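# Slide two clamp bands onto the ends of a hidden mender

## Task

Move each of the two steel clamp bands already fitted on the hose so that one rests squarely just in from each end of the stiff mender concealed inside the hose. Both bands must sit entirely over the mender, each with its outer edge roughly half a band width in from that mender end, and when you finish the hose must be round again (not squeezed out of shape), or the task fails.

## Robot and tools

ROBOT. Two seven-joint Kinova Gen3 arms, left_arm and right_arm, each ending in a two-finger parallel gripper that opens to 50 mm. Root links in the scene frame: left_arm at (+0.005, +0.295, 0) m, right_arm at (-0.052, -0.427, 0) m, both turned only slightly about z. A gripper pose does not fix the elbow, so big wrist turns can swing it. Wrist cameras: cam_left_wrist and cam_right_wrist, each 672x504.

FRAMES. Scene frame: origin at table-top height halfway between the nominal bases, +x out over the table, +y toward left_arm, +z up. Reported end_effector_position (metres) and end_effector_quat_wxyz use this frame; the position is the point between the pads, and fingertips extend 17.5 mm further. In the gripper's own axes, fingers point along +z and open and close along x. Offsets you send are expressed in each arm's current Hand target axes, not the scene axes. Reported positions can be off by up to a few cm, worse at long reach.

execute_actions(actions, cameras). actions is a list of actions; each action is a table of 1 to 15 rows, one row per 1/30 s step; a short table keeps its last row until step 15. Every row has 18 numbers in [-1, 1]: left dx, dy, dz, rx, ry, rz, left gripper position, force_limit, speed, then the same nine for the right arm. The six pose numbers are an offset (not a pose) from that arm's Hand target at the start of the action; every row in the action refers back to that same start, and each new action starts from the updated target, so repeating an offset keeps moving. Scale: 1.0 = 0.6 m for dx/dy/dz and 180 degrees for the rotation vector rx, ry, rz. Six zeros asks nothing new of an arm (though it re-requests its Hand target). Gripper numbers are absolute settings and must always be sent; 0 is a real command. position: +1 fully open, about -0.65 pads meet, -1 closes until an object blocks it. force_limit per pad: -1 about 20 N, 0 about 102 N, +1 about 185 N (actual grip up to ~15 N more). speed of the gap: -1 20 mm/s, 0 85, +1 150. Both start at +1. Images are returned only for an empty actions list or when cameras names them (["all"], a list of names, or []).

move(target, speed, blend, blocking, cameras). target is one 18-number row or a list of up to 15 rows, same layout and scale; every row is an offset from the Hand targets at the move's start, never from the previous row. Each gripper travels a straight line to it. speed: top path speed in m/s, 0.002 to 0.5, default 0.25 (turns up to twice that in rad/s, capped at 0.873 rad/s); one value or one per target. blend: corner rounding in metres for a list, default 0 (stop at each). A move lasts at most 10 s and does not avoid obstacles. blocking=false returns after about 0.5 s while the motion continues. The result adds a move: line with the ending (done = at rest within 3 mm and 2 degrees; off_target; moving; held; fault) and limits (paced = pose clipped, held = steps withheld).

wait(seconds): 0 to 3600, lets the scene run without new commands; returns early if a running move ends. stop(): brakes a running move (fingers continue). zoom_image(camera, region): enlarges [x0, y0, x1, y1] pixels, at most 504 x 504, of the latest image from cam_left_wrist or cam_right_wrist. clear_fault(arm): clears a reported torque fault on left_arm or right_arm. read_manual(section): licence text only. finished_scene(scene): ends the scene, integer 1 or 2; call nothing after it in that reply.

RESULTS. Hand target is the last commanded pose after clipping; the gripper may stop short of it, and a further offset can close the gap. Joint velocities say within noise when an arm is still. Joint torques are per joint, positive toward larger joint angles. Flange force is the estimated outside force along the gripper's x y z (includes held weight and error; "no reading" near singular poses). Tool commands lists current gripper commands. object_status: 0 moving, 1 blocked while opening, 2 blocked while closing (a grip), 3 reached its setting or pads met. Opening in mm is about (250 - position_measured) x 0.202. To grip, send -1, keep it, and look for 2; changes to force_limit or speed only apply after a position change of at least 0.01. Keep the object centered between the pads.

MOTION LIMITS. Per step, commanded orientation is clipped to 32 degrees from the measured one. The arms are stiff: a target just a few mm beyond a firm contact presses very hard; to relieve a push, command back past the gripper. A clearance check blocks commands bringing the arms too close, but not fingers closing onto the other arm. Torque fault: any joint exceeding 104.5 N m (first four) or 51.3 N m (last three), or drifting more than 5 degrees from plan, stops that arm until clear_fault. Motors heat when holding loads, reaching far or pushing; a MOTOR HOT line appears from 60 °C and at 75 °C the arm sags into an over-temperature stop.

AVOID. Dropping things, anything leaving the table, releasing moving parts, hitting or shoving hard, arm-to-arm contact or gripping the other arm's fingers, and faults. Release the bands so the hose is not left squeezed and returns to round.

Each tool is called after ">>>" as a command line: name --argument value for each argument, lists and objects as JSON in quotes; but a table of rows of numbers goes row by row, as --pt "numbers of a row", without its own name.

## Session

Task done. Same recipe now.

>>> execute_actions --actions '[]'

Scene clock: 0.00 s.
left_arm: end_effector_position=(+0.2375, -0.0665, +0.2671) position_measured=2 object_status=3 end_effector_quat_wxyz=(-0.027, -0.666, +0.745, -0.004) | right_arm: end_effector_position=(+0.3330, -0.5906, +0.1757) position_measured=4 object_status=3 end_effector_quat_wxyz=(-0.121, +0.830, -0.529, +0.130)
Joint positions: left_arm=[0.582 0.32 0.51 1.578 -0.107 1.266 -0.636] | right_arm=[0.21 0.234 0.39 2.086 -0.564 0.648 -0.145]
Joint velocities: within noise
Joint torques (N m): no reading
Flange force (N): no reading
Hand target: left_arm +0.2375, -0.0665, +0.2671; -0.027, -0.666, +0.745, -0.004 | right_arm +0.3330, -0.5906, +0.1757; -0.121, +0.830, -0.529, +0.130
Tool commands: left_gripper/position=+1.0 left_gripper/force_limit=+1.0 left_gripper/speed=+1.0 right_gripper/position=+0.992157 right_gripper/force_limit=+1.0 right_gripper/speed=+1.0
camera_calibration:
cam_left_wrist: T_world_to_cam=[[-0.09014, -0.99394, 0.06287, -0.06669], [-0.99419, 0.09353, 0.05325, 0.28513], [-0.05881, -0.05771, -0.9966, 0.44551]] pos_world=[0.30366, -0.06725, 0.43301]
cam_right_wrist: T_world_to_cam=[[0.42985, -0.89821, 0.09194, -0.69664], [-0.84054, -0.43527, -0.32253, 0.13293], [0.32971, 0.06136, -0.94208, 0.26213]] pos_world=[0.32476, -0.58395, 0.35387]

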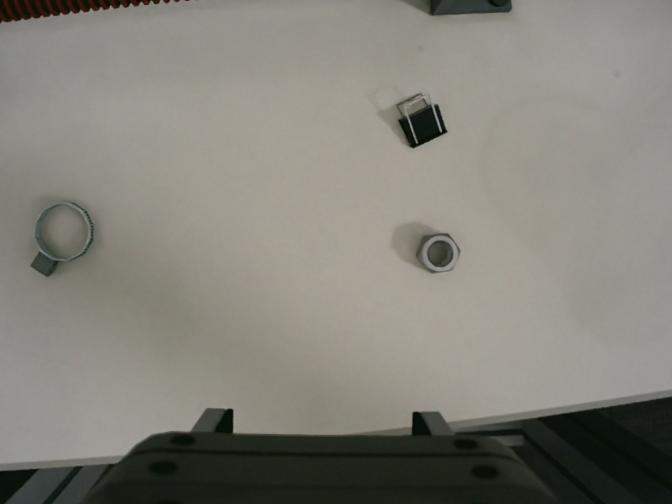

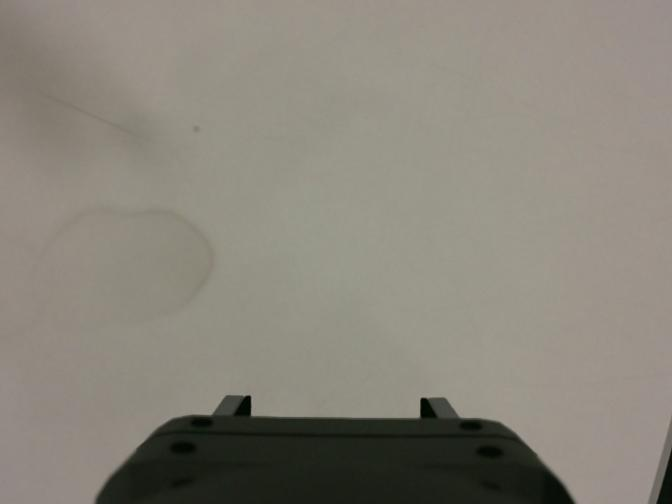

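>>> move --target '[-0.179,-0.2745,-0.322,0.0194,-0.0029,-0.535,1,1,1,0,0,0,0,0,0,0.992157,1,1]' --cameras '["cam_left_wrist"]'

Scene clock: 14.17 s.
left_arm: end_effector_position=(+0.4199, +0.0297, +0.4501) position_measured=2 object_status=3 end_effector_quat_wxyz=(+0.000, +1.000, -0.001, +0.000) | right_arm: end_effector_position=(+0.3330, -0.5906, +0.1757) position_measured=4 object_status=3 end_effector_quat_wxyz=(-0.121, +0.830, -0.529, +0.130)
Joint positions: left_arm=[0.517 0.51 0.141 0.643 -0.075 1.991 0.555] | right_arm=[0.21 0.234 0.39 2.086 -0.564 0.648 -0.145]
Joint torques (N m): left_arm=[0.8 -19.69 0.33 -9.74 -0.02 -0.32 0.24] | right_arm=[-0.58 -12.05 -0.18 -9.63 -0.59 -0.63 0.27]
Flange force (N): left_arm=[-1.6 -3.4 3.6] | right_arm=[-3.4 3.3 -1.2]
Hand target: left_arm +0.4199, +0.0297, +0.4501; +0.000, +1.000, -0.001, +0.000 | right_arm +0.3330, -0.5906, +0.1757; -0.121, +0.830, -0.529, +0.130
Off the commanded pose: left_arm 0.000 m, 0 deg | right_arm 0.000 m, 0 deg.
move: done
cam_left_wrist: T_world_to_cam=[[0.99968, 0.01875, 0.01715, -0.43337], [0.01837, -0.99959, 0.022, 0.0691], [0.01756, -0.02168, -0.99961, 0.61235]] pos_world=[0.42121, 0.09047, 0.61802]

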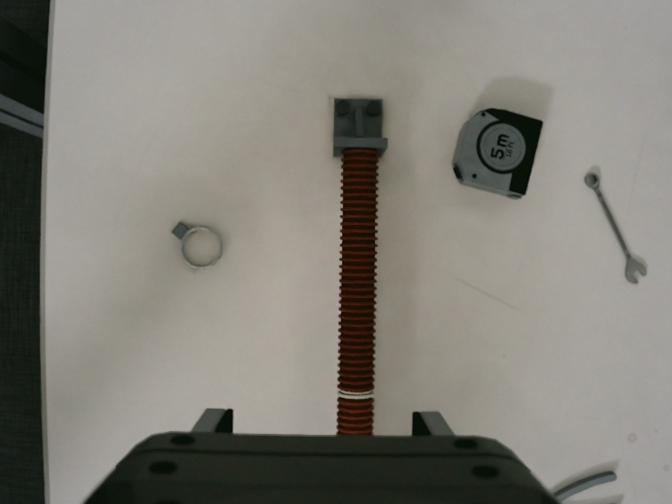

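>>> move --target '[0.0512,0.3828,0.3335,0,0,0,1,1,1,0,0,0,0,0,0,0.992157,1,1]' --cameras '["cam_left_wrist"]'

>>> zoom_image --camera "cam_left_wrist" --region '[230, 0, 450, 430]'

Scene clock: 19.83 s.
left_arm: end_effector_position=(+0.4501, -0.2000, +0.2500) position_measured=2 object_status=3 end_effector_quat_wxyz=(+0.000, +1.000, -0.001, +0.000) | right_arm: end_effector_position=(+0.3330, -0.5906, +0.1757) position_measured=4 object_status=3 end_effector_quat_wxyz=(-0.121, +0.830, -0.529, +0.130)
Joint positions: left_arm=[0.835 1.034 0.141 0.285 -0.125 1.826 0.821] | right_arm=[0.21 0.234 0.39 2.086 -0.564 0.648 -0.145]
Joint torques (N m): left_arm=[0.81 -28.26 0.41 -10.16 -0.02 -0.28 0.24] | right_arm=[-0.6 -12.03 -0.17 -9.6 -0.61 -0.63 0.28]
Flange force (N): left_arm=no reading | right_arm=[-3.3 3.2 -1.4]
Hand target: left_arm +0.4501, -0.2001, +0.2500; +0.000, +1.000, -0.001, +0.000 | right_arm +0.3330, -0.5906, +0.1757; -0.121, +0.830, -0.529, +0.130
Off the commanded pose: left_arm 0.000 m, 0 deg | right_arm 0.000 m, 0 deg.
move: done
cam_left_wrist: T_world_to_cam=[[0.99968, 0.01875, 0.01715, -0.45573], [0.01837, -0.99959, 0.0221, -0.1567], [0.01756, -0.02178, -0.99961, 0.4069]] pos_world=[0.45131, -0.13923, 0.41802]

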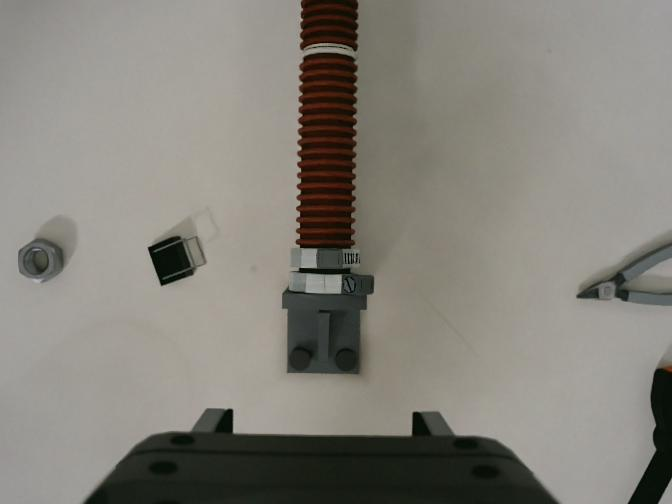

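Scaled by 1.172.

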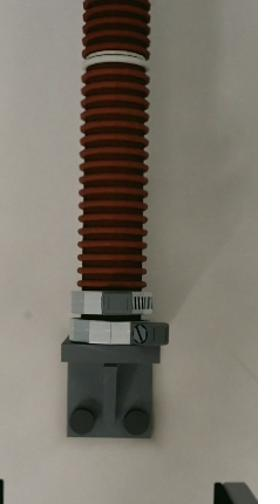

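>>> move --pt "0.0008 -0.3667 0.2 0 0 0 0.6 -0.6 0 0 0 0 0 0 0 0.992157 1 1" --pt "0.0008 -0.3667 0.3298 0 0 0 -0.02 -0.6 -1 0 0 0 0 0 0 0.992157 1 1" --speed '[0.25,0.15]' --blend '[0.02,0]'

>>> move --pt "0 0 0 0 0 0 0.5 -0.6 0 0 0 0 0 0 0 0.992157 1 1" --pt "0 0.0333 0 0 0 0 -0.02 -0.6 -1 0 0 0 0 0 0 0.992157 1 1"

>>> move --pt "0 0 0 0 0 0 0.5 -0.6 0 0 0 0 0 0 0 0.992157 1 1" --pt "0 0.0333 0 0 0 0 -0.02 -0.6 -1 0 0 0 0 0 0 0.992157 1 1"

>>> move --pt "0 0 0 0 0 0 0.5 -0.6 0 0 0 0 0 0 0 0.992157 1 1" --pt "0 0.0667 0 0 0 0 -0.02 -0.6 -1 0 0 0 0 0 0 0.992157 1 1"

>>> move --pt "0 0 0 0 0 0 0.5 -0.6 0 0 0 0 0 0 0 0.992157 1 1" --pt "0 0.0333 0 0 0 0 -0.02 -0.6 -1 0 0 0 0 0 0 0.992157 1 1"

>>> move --pt "0 0 0 0 0 0 0.5 -0.6 0 0 0 0 0 0 0 0.992157 1 1" --pt "0 0.0333 0 0 0 0 -0.02 -0.6 -1 0 0 0 0 0 0 0.992157 1 1"

Scene clock: 47.13 s.
left_arm: end_effector_position=(+0.4509, +0.0199, +0.0521) position_measured=129 object_status=2 end_effector_quat_wxyz=(+0.000, +1.000, -0.001, +0.000) | right_arm: end_effector_position=(+0.3330, -0.5906, +0.1757) position_measured=4 object_status=3 end_effector_quat_wxyz=(-0.121, +0.830, -0.529, +0.130)
Joint positions: left_arm=[0.497 0.757 0.102 1.545 -0.093 0.845 0.578] | right_arm=[0.21 0.234 0.39 2.086 -0.564 0.648 -0.145]
Joint torques (N m): left_arm=[1.16 -21.23 1.01 -9.05 0.08 -1.41 0.23] | right_arm=[-0.55 -12.01 -0.14 -9.61 -0.58 -0.61 0.28]
Flange force (N): left_arm=[-3.0 -5.0 -2.7] | right_arm=[-3.5 3.1 -1.3]
Hand target: left_arm +0.4509, +0.0199, +0.0521; +0.000, +1.000, -0.001, +0.000 | right_arm +0.3330, -0.5906, +0.1757; -0.121, +0.830, -0.529, +0.130
Off the commanded pose: left_arm 0.000 m, 0 deg | right_arm 0.000 m, 0 deg.
move: done

Scene clock: 48.93 s.
left_arm: end_effector_position=(+0.4508, -0.0001, +0.0521) position_measured=136 object_status=2 end_effector_quat_wxyz=(+0.000, +1.000, -0.001, +0.000) | right_arm: end_effector_position=(+0.3330, -0.5906, +0.1757) position_measured=4 object_status=3 end_effector_quat_wxyz=(-0.121, +0.830, -0.529, +0.130)
Joint positions: left_arm=[0.531 0.776 0.101 1.502 -0.092 0.869 0.608] | right_arm=[0.21 0.234 0.39 2.086 -0.564 0.648 -0.145]
Joint torques (N m): left_arm=[0.61 -22.58 0.52 -8.22 -0.11 -0.35 0.23] | right_arm=[-0.55 -12.04 -0.11 -9.62 -0.59 -0.6 0.26]
Flange force (N): left_arm=[-0.7 -2.4 0.5] | right_arm=[-3.5 3.2 -1.1]
Hand target: left_arm +0.4508, -0.0001, +0.0521; +0.000, +1.000, -0.001, +0.000 | right_arm +0.3330, -0.5906, +0.1757; -0.121, +0.830, -0.529, +0.130
Off the commanded pose: left_arm 0.000 m, 0 deg | right_arm 0.000 m, 0 deg.
move: done

Scene clock: 50.43 s.
left_arm: end_effector_position=(+0.4508, -0.0200, +0.0521) position_measured=102 object_status=2 end_effector_quat_wxyz=(+0.000, +1.000, -0.001, +0.000) | right_arm: end_effector_position=(+0.3330, -0.5906, +0.1757) position_measured=4 object_status=3 end_effector_quat_wxyz=(-0.121, +0.830, -0.529, +0.130)
Joint positions: left_arm=[0.565 0.796 0.101 1.456 -0.092 0.894 0.638] | right_arm=[0.21 0.234 0.39 2.086 -0.564 0.648 -0.145]
Joint torques (N m): left_arm=[0.57 -22.94 0.47 -8.66 -0.13 -0.56 0.2] | right_arm=[-0.54 -12.04 -0.15 -9.61 -0.6 -0.61 0.27]
Flange force (N): left_arm=[-1.5 -2.8 0.0] | right_arm=[-3.5 3.1 -1.3]
Hand target: left_arm +0.4508, -0.0200, +0.0521; +0.000, +1.000, -0.001, +0.000 | right_arm +0.3330, -0.5906, +0.1757; -0.121, +0.830, -0.529, +0.130
Off the commanded pose: left_arm 0.000 m, 0 deg | right_arm 0.000 m, 0 deg.
move: done

Scene clock: 52.07 s.
left_arm: end_effector_position=(+0.4508, -0.0600, +0.0521) position_measured=101 object_status=2 end_effector_quat_wxyz=(+0.000, +1.000, -0.001, +0.000) | right_arm: end_effector_position=(+0.3330, -0.5906, +0.1757) position_measured=4 object_status=3 end_effector_quat_wxyz=(-0.121, +0.830, -0.529, +0.130)
Joint positions: left_arm=[0.628 0.843 0.1 1.353 -0.092 0.951 0.693] | right_arm=[0.21 0.234 0.39 2.086 -0.564 0.648 -0.145]
Joint torques (N m): left_arm=[1.34 -24.43 1.29 -7.94 0.22 0.38 0.24] | right_arm=[-0.58 -12.06 -0.11 -9.55 -0.61 -0.61 0.27]
Flange force (N): left_arm=[1.8 -2.2 2.1] | right_arm=[-3.2 3.1 -1.2]
Hand target: left_arm +0.4507, -0.0601, +0.0521; +0.000, +1.000, -0.001, +0.000 | right_arm +0.3330, -0.5906, +0.1757; -0.121, +0.830, -0.529, +0.130
Off the commanded pose: left_arm 0.000 m, 0 deg | right_arm 0.000 m, 0 deg.
move: done

Scene clock: 53.60 s.
left_arm: end_effector_position=(+0.4507, -0.0800, +0.0521) position_measured=101 object_status=2 end_effector_quat_wxyz=(+0.000, +1.000, -0.001, +0.000) | right_arm: end_effector_position=(+0.3330, -0.5906, +0.1757) position_measured=4 object_status=3 end_effector_quat_wxyz=(-0.121, +0.830, -0.529, +0.130)
Joint positions: left_arm=[0.657 0.868 0.1 1.296 -0.091 0.982 0.718] | right_arm=[0.21 0.234 0.39 2.086 -0.564 0.648 -0.145]
Joint torques (N m): left_arm=[1.71 -25.14 1.62 -7.62 0.4 0.76 0.25] | right_arm=[-0.58 -12.03 -0.14 -9.58 -0.59 -0.62 0.28]
Flange force (N): left_arm=[3.5 -1.5 2.8] | right_arm=[-3.3 3.2 -1.3]
Hand target: left_arm +0.4507, -0.0800, +0.0521; +0.000, +1.000, -0.001, +0.000 | right_arm +0.3330, -0.5906, +0.1757; -0.121, +0.830, -0.529, +0.130
Off the commanded pose: left_arm 0.000 m, 0 deg | right_arm 0.000 m, 0 deg.
move: done

Scene clock: 55.13 s.
left_arm: end_effector_position=(+0.4507, -0.1000, +0.0521) position_measured=105 object_status=2 end_effector_quat_wxyz=(+0.000, +1.000, -0.001, +0.000) | right_arm: end_effector_position=(+0.3330, -0.5906, +0.1757) position_measured=4 object_status=3 end_effector_quat_wxyz=(-0.121, +0.830, -0.529, +0.130)
Joint positions: left_arm=[0.686 0.895 0.1 1.235 -0.092 1.015 0.742] | right_arm=[0.21 0.234 0.39 2.086 -0.564 0.648 -0.145]
Joint torques (N m): left_arm=[2.02 -25.81 1.9 -7.41 0.56 1.16 0.25] | right_arm=[-0.57 -12.03 -0.13 -9.6 -0.61 -0.62 0.25]
Flange force (N): left_arm=[4.6 -1.1 3.5] | right_arm=[-3.4 3.2 -1.3]
Hand target: left_arm +0.4506, -0.1000, +0.0521; +0.000, +1.000, -0.001, +0.000 | right_arm +0.3330, -0.5906, +0.1757; -0.121, +0.830, -0.529, +0.130
Off the commanded pose: left_arm 0.000 m, 0 deg | right_arm 0.000 m, 0 deg.
move: done

>>> move --pt "0 0 0 0 0 0 0.5 -0.6 0 0 0 0 0 0 0 0.992157 1 1" --pt "0 0.00833 0 0 0 0 -0.02 -0.6 -1 0 0 0 0 0 0 0.992157 1 1"

>>> move --pt "0 0 0 0 0 0 0.5 -0.6 0 0 0 0 0 0 0 0.992157 1 1" --pt "0 -0.00417 0 0 0 0 -0.02 -0.6 -1 0 0 0 0 0 0 0.992157 1 1"

>>> move --pt "0 0 0 0 0 0 0.5 -0.6 0 0 0 0 0 0 0 0.992157 1 1" --pt "0 -0.15833 0 0 0 0 -0.02 -0.6 -1 0 0 0 0 0 0 0.992157 1 1"

>>> move --pt "0 0 0 0 0 0 0.5 -0.6 0 0 0 0 0 0 0 0.992157 1 1" --pt "0 -0.00417 0 0 0 0 -0.02 -0.6 -1 0 0 0 0 0 0 0.992157 1 1"

Scene clock: 65.03 s.
left_arm: end_effector_position=(+0.4507, -0.1050, +0.0521) position_measured=108 object_status=2 end_effector_quat_wxyz=(+0.000, +1.000, -0.001, +0.000) | right_arm: end_effector_position=(+0.3330, -0.5906, +0.1757) position_measured=4 object_status=3 end_effector_quat_wxyz=(-0.121, +0.830, -0.529, +0.130)
Joint positions: left_arm=[0.693 0.902 0.1 1.22 -0.092 1.024 0.748] | right_arm=[0.21 0.234 0.39 2.086 -0.564 0.648 -0.145]
Joint torques (N m): left_arm=[0.87 -26.05 0.78 -7.66 0 1.05 0.24] | right_arm=[-0.54 -12.05 -0.14 -9.6 -0.6 -0.63 0.26]
Flange force (N): left_arm=[3.2 0.3 3.4] | right_arm=[-3.4 3.1 -1.3]
Hand target: left_arm +0.4506, -0.1050, +0.0521; +0.000, +1.000, -0.001, +0.000 | right_arm +0.3330, -0.5906, +0.1757; -0.121, +0.830, -0.529, +0.130
Off the commanded pose: left_arm 0.000 m, 0 deg | right_arm 0.000 m, 0 deg.
move: done

Scene clock: 66.37 s.
left_arm: end_effector_position=(+0.4507, -0.1025, +0.0521) position_measured=106 object_status=2 end_effector_quat_wxyz=(+0.000, +1.000, -0.001, +0.000) | right_arm: end_effector_position=(+0.3330, -0.5906, +0.1757) position_measured=4 object_status=3 end_effector_quat_wxyz=(-0.121, +0.830, -0.529, +0.130)
Joint positions: left_arm=[0.69 0.899 0.1 1.228 -0.092 1.02 0.745] | right_arm=[0.21 0.234 0.39 2.086 -0.564 0.648 -0.145]
Joint torques (N m): left_arm=[2.03 -25.96 1.93 -7.38 0.63 1.21 0.27] | right_arm=[-0.61 -12.03 -0.14 -9.63 -0.61 -0.63 0.27]
Flange force (N): left_arm=[4.9 -0.9 3.7] | right_arm=[-3.4 3.3 -1.3]
Hand target: left_arm +0.4506, -0.1025, +0.0521; +0.000, +1.000, -0.001, +0.000 | right_arm +0.3330, -0.5906, +0.1757; -0.121, +0.830, -0.529, +0.130
Off the commanded pose: left_arm 0.000 m, 0 deg | right_arm 0.000 m, 0 deg.
move: done

Scene clock: 68.23 s.
left_arm: end_effector_position=(+0.4508, -0.0075, +0.0521) position_measured=106 object_status=2 end_effector_quat_wxyz=(+0.000, +1.000, -0.001, +0.000) | right_arm: end_effector_position=(+0.3330, -0.5906, +0.1757) position_measured=4 object_status=3 end_effector_quat_wxyz=(-0.121, +0.830, -0.529, +0.130)
Joint positions: left_arm=[0.545 0.783 0.099 1.485 -0.09 0.878 0.618] | right_arm=[0.21 0.234 0.39 2.086 -0.564 0.648 -0.145]
Joint torques (N m): left_arm=[0.48 -22.89 0.33 -8.57 -0.19 -0.45 0.24] | right_arm=[-0.58 -12.03 -0.12 -9.61 -0.58 -0.63 0.26]
Flange force (N): left_arm=[-1.4 -2.6 0.6] | right_arm=[-3.3 3.3 -1.2]
Hand target: left_arm +0.4509, -0.0075, +0.0521; +0.000, +1.000, -0.001, +0.000 | right_arm +0.3330, -0.5906, +0.1757; -0.121, +0.830, -0.529, +0.130
Off the commanded pose: left_arm 0.000 m, 0 deg | right_arm 0.000 m, 0 deg.
move: done

Scene clock: 69.67 s.
left_arm: end_effector_position=(+0.4509, -0.0048, +0.0521) position_measured=118 object_status=2 end_effector_quat_wxyz=(+0.000, +1.000, -0.001, +0.000) | right_arm: end_effector_position=(+0.3330, -0.5906, +0.1757) position_measured=4 object_status=3 end_effector_quat_wxyz=(-0.121, +0.830, -0.529, +0.130)
Joint positions: left_arm=[0.541 0.781 0.099 1.491 -0.09 0.875 0.614] | right_arm=[0.21 0.234 0.39 2.086 -0.564 0.648 -0.145]
Joint torques (N m): left_arm=[3.93 -22.45 3.89 -11.25 1.35 -2.89 0.2] | right_arm=[-0.59 -12.02 -0.15 -9.61 -0.58 -0.62 0.25]
Flange force (N): left_arm=[-3.7 -11.8 -3.0] | right_arm=[-3.3 3.3 -1.2]
Hand target: left_arm +0.4508, -0.0050, +0.0521; +0.000, +1.000, -0.001, +0.000 | right_arm +0.3330, -0.5906, +0.1757; -0.121, +0.830, -0.529, +0.130
Off the commanded pose: left_arm 0.000 m, 0 deg | right_arm 0.000 m, 0 deg.
move: done

>>> move --pt "0 0 0 0 0 0 0.5 -0.6 0 0 0 0 0 0 0 0.992157 1 1" --pt "0 0.175 0 0 0 0 -0.02 -0.6 -1 0 0 0 0 0 0 0.992157 1 1"

>>> move --pt "0 0 0 0 0 0 0.5 -0.6 0 0 0 0 0 0 0 0.992157 1 1" --pt "0 -0.00417 0 0 0 0 -0.02 -0.6 -1 0 0 0 0 0 0 0.992157 1 1"

>>> move --pt "0 0 0 0 0 0 0.5 -0.6 0 0 0 0 0 0 0 0.992157 1 1" --pt "0 0.0167 0 0 0 0 -0.02 -0.6 -1 0 0 0 0 0 0 0.992157 1 1"

Scene clock: 76.70 s.
left_arm: end_effector_position=(+0.4507, -0.1100, +0.0521) position_measured=137 object_status=2 end_effector_quat_wxyz=(+0.000, +1.000, -0.001, +0.000) | right_arm: end_effector_position=(+0.3330, -0.5906, +0.1757) position_measured=4 object_status=3 end_effector_quat_wxyz=(-0.121, +0.830, -0.529, +0.130)
Joint positions: left_arm=[0.7 0.91 0.101 1.203 -0.092 1.033 0.754] | right_arm=[0.21 0.234 0.39 2.086 -0.564 0.648 -0.145]
Joint torques (N m): left_arm=[1.51 -26.03 1.48 -7.84 0.37 0.91 0.32] | right_arm=[-0.57 -12.03 -0.15 -9.58 -0.6 -0.61 0.26]
Flange force (N): left_arm=[3.4 -1.1 3.1] | right_arm=[-3.4 3.2 -1.3]
Hand target: left_arm +0.4506, -0.1100, +0.0521; +0.000, +1.000, -0.001, +0.000 | right_arm +0.3330, -0.5906, +0.1757; -0.121, +0.830, -0.529, +0.130
Off the commanded pose: left_arm 0.000 m, 0 deg | right_arm 0.000 m, 0 deg.
move: done

Scene clock: 78.23 s.
left_arm: end_effector_position=(+0.4507, -0.1075, +0.0521) position_measured=127 object_status=0 end_effector_quat_wxyz=(+0.000, +1.000, -0.001, +0.000) | right_arm: end_effector_position=(+0.3330, -0.5906, +0.1757) position_measured=4 object_status=3 end_effector_quat_wxyz=(-0.121, +0.830, -0.529, +0.130)
Joint positions: left_arm=[0.696 0.906 0.101 1.212 -0.092 1.029 0.751] | right_arm=[0.21 0.234 0.39 2.086 -0.564 0.648 -0.145]
Joint torques (N m): left_arm=[1.9 -26.44 1.75 -7.38 0.57 1.48 0.32] | right_arm=[-0.59 -12.04 -0.17 -9.61 -0.6 -0.6 0.27]
Flange force (N): left_arm=[5.0 -0.5 4.6] | right_arm=[-3.4 3.2 -1.2]
Hand target: left_arm +0.4506, -0.1075, +0.0521; +0.000, +1.000, -0.001, +0.000 | right_arm +0.3330, -0.5906, +0.1757; -0.121, +0.830, -0.529, +0.130
Off the commanded pose: left_arm 0.000 m, 0 deg | right_arm 0.000 m, 0 deg.
move: done

Scene clock: 79.90 s.
left_arm: end_effector_position=(+0.4506, -0.1176, +0.0521) position_measured=125 object_status=2 end_effector_quat_wxyz=(+0.000, +1.000, -0.001, +0.000) | right_arm: end_effector_position=(+0.3330, -0.5906, +0.1757) position_measured=4 object_status=3 end_effector_quat_wxyz=(-0.121, +0.830, -0.529, +0.130)
Joint positions: left_arm=[0.71 0.921 0.101 1.178 -0.092 1.047 0.763] | right_arm=[0.21 0.234 0.39 2.086 -0.564 0.648 -0.145]
Joint torques (N m): left_arm=[1.84 -26.28 1.71 -7.86 0.49 1 0.26] | right_arm=[-0.56 -12.02 -0.18 -9.54 -0.59 -0.6 0.25]
Flange force (N): left_arm=[3.7 -1.3 3.3] | right_arm=[-3.3 3.1 -1.3]
Hand target: left_arm +0.4506, -0.1175, +0.0521; +0.000, +1.000, -0.001, +0.000 | right_arm +0.3330, -0.5906, +0.1757; -0.121, +0.830, -0.529, +0.130
Off the commanded pose: left_arm 0.000 m, 0 deg | right_arm 0.000 m, 0 deg.
move: done

>>> move --pt "0 0 0 0 0 0 0.8 -0.6 0 0 0 0 0 0 0 0.992157 1 1" --pt "0 0 -0.15 0 0 0 1 -0.6 0 0 0 0 0 0 0 0.992157 1 1" --pt "0 0.1583 -0.15 0 0 0 1 -0.6 0 0 0 0 0 0 0 0.992157 1 1" --blend '[0,0.02,0]' --cameras '["cam_left_wrist"]'

>>> zoom_image --camera "cam_left_wrist" --region '[250, 230, 410, 390]'

Scene clock: 95.03 s.
left_arm: end_effector_position=(+0.4505, -0.2125, +0.1422) position_measured=3 object_status=3 end_effector_quat_wxyz=(+0.000, +1.000, -0.001, +0.000) | right_arm: end_effector_position=(+0.3330, -0.5906, +0.1757) position_measured=4 object_status=3 end_effector_quat_wxyz=(-0.121, +0.830, -0.529, +0.130)
Joint positions: left_arm=[0.834 1.036 0.118 0.627 -0.102 1.483 0.849] | right_arm=[0.21 0.234 0.39 2.086 -0.564 0.648 -0.145]
Joint torques (N m): left_arm=[0.8 -28.62 0.67 -10.43 -0.04 -0.24 0.23] | right_arm=[-0.59 -12.06 -0.16 -9.6 -0.6 -0.6 0.29]
Flange force (N): left_arm=[-0.9 -3.3 1.8] | right_arm=[-3.4 3.1 -1.2]
Hand target: left_arm +0.4505, -0.2125, +0.1421; +0.000, +1.000, -0.001, +0.000 | right_arm +0.3330, -0.5906, +0.1757; -0.121, +0.830, -0.529, +0.130
Off the commanded pose: left_arm 0.000 m, 0 deg | right_arm 0.000 m, 0 deg.
move: done; blend cut to 0 m at target 2
cam_left_wrist: T_world_to_cam=[[0.99968, 0.01875, 0.01715, -0.45404], [0.01837, -0.99959, 0.0221, -0.16682], [0.01756, -0.02178, -0.99961, 0.29877]] pos_world=[0.45171, -0.15173, 0.31012]

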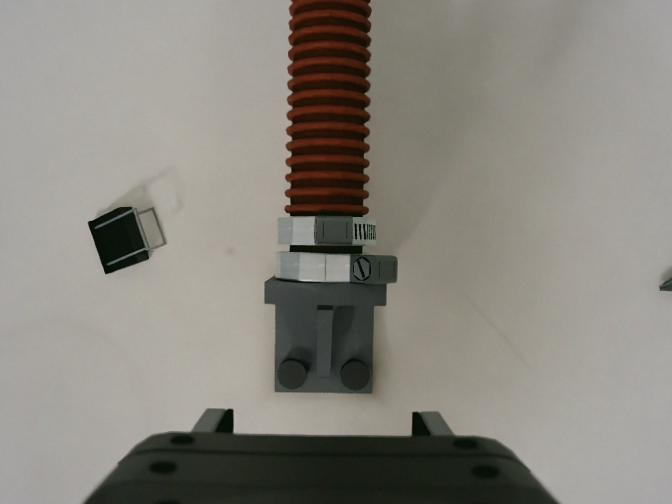

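Scaled by 3.150.

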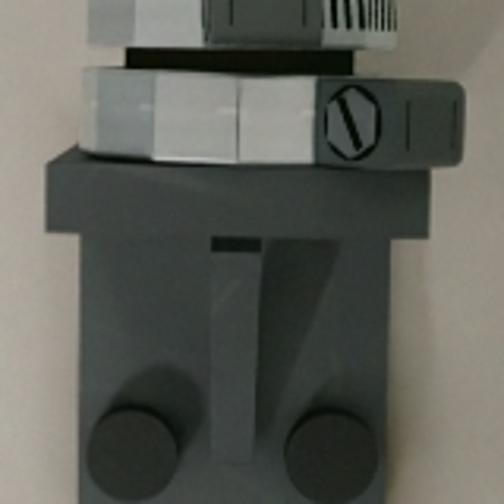

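>>> move --pt "0.0058 -0.0967 0 0 0 0 1 -0.8 -0.5 0 0 0 0 0 0 0.992157 1 1" --pt "0.0058 -0.0967 0.07 0 0 0 1 -0.8 -0.5 0 0 0 0 0 0 0.992157 1 1" --speed 0.15 --blend '[0.01,0]' --cameras '["cam_left_wrist"]'

Scene clock: 107.33 s.
left_arm: end_effector_position=(+0.4541, -0.1544, +0.1002) position_measured=3 object_status=3 end_effector_quat_wxyz=(+0.000, +1.000, -0.001, +0.000) | right_arm: end_effector_position=(+0.3330, -0.5906, +0.1757) position_measured=4 object_status=3 end_effector_quat_wxyz=(-0.121, +0.830, -0.529, +0.130)
Joint positions: left_arm=[0.754 0.936 0.111 0.978 -0.094 1.232 0.796] | right_arm=[0.21 0.234 0.39 2.086 -0.564 0.648 -0.145]
Joint torques (N m): left_arm=[0.85 -27.01 0.76 -10.01 -0.01 -0.32 0.24] | right_arm=[-0.56 -12.01 -0.11 -9.58 -0.6 -0.61 0.28]
Flange force (N): left_arm=[-0.2 -2.7 1.4] | right_arm=[-3.5 3.1 -1.4]
Hand target: left_arm +0.4540, -0.1545, +0.1001; +0.000, +1.000, -0.001, +0.000 | right_arm +0.3330, -0.5906, +0.1757; -0.121, +0.830, -0.529, +0.130
Off the commanded pose: left_arm 0.000 m, 0 deg | right_arm 0.000 m, 0 deg.
move: done
cam_left_wrist: T_world_to_cam=[[0.99968, 0.01875, 0.01715, -0.45801], [0.01837, -0.99959, 0.0221, -0.10788], [0.01756, -0.02178, -0.99961, 0.25798]] pos_world=[0.45531, -0.09363, 0.26812]

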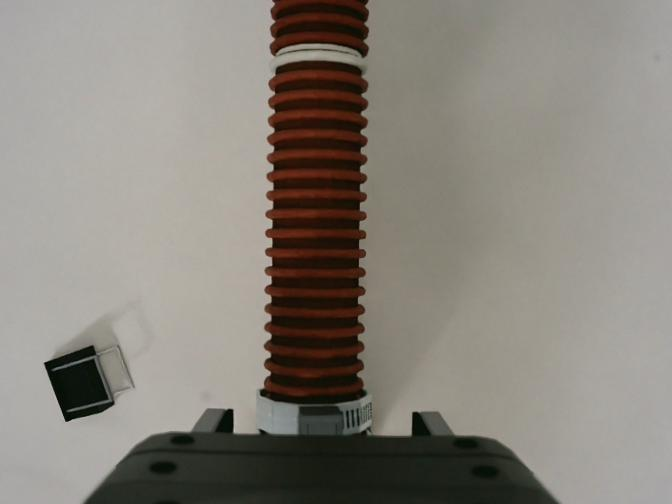

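>>> move --pt "0 0 0.08 0 0 0 0.15 -0.8 -1 0 0 0 0 0 0 0.992157 1 1" --speed 0.06

>>> wait --seconds 0.3 --cameras '["cam_left_wrist"]'

Scene clock: 110.63 s.
left_arm: end_effector_position=(+0.4563, -0.1561, +0.0677) position_measured=48 object_status=2 end_effector_quat_wxyz=(+0.005, +1.000, -0.001, +0.007) | right_arm: end_effector_position=(+0.3330, -0.5906, +0.1757) position_measured=4 object_status=3 end_effector_quat_wxyz=(-0.121, +0.830, -0.529, +0.130)
Joint positions: left_arm=[0.755 0.962 0.104 1.032 -0.096 1.135 0.799] | right_arm=[0.21 0.234 0.39 2.086 -0.564 0.648 -0.145]
Joint torques (N m): left_arm=[2.64 72.41 -4.22 6.66 -1.95 -26.08 0.36] | right_arm=[-0.56 -12.03 -0.14 -9.61 -0.6 -0.62 0.27]
Flange force (N): left_arm=[-54.2 -61.2 -184.1] | right_arm=[-3.4 3.2 -1.3]
Hand target: left_arm +0.4540, -0.1545, +0.0521; +0.000, +1.000, -0.001, +0.000 | right_arm +0.3330, -0.5906, +0.1757; -0.121, +0.830, -0.529, +0.130
Off the commanded pose: left_arm 0.016 m, 1 deg | right_arm 0.000 m, 0 deg.
TORQUE WARNING: the torque sensor of joint 2 (shoulder) of the left arm reached its warning level (56.7 N m). A warning alone does not stop the arm.
move: off_target (left_arm)

Scene clock: 110.93 s.
left_arm: end_effector_position=(+0.4563, -0.1561, +0.0678) position_measured=48 object_status=2 end_effector_quat_wxyz=(+0.005, +1.000, -0.001, +0.007) | right_arm: end_effector_position=(+0.3330, -0.5906, +0.1757) position_measured=4 object_status=3 end_effector_quat_wxyz=(-0.121, +0.830, -0.529, +0.130)
Joint positions: left_arm=[0.755 0.962 0.104 1.032 -0.096 1.135 0.799] | right_arm=[0.21 0.234 0.39 2.086 -0.564 0.648 -0.145]
Joint torques (N m): left_arm=[2.5 72.41 -4.31 6.63 -1.74 -26.08 0.37] | right_arm=[-0.59 -12.05 -0.15 -9.61 -0.59 -0.64 0.28]
Flange force (N): left_arm=[-54.4 -61.1 -184.0] | right_arm=[-3.3 3.2 -1.3]
Hand target: left_arm +0.4540, -0.1545, +0.0521; +0.000, +1.000, -0.001, +0.000 | right_arm +0.3330, -0.5906, +0.1757; -0.121, +0.830, -0.529, +0.130
Tool commands: left_gripper/position=+0.15 left_gripper/force_limit=-0.8 left_gripper/speed=-1.0 right_gripper/position=+0.992157 right_gripper/force_limit=+1.0 right_gripper/speed=+1.0
Off the commanded pose: left_arm 0.016 m, 1 deg | right_arm 0.000 m, 0 deg.
TORQUE WARNING: the torque sensor of joint 2 (shoulder) of the left arm reached its warning level (56.7 N m). A warning alone does not stop the arm.
wait: 0.30 s; at rest by 0.17 s
cam_left_wrist: T_world_to_cam=[[0.99936, 0.01894, 0.03045, -0.4603], [0.01794, -0.9993, 0.03284, -0.10945], [0.03106, -0.03227, -0.999, 0.21772]] pos_world=[0.45521, -0.09363, 0.23511]

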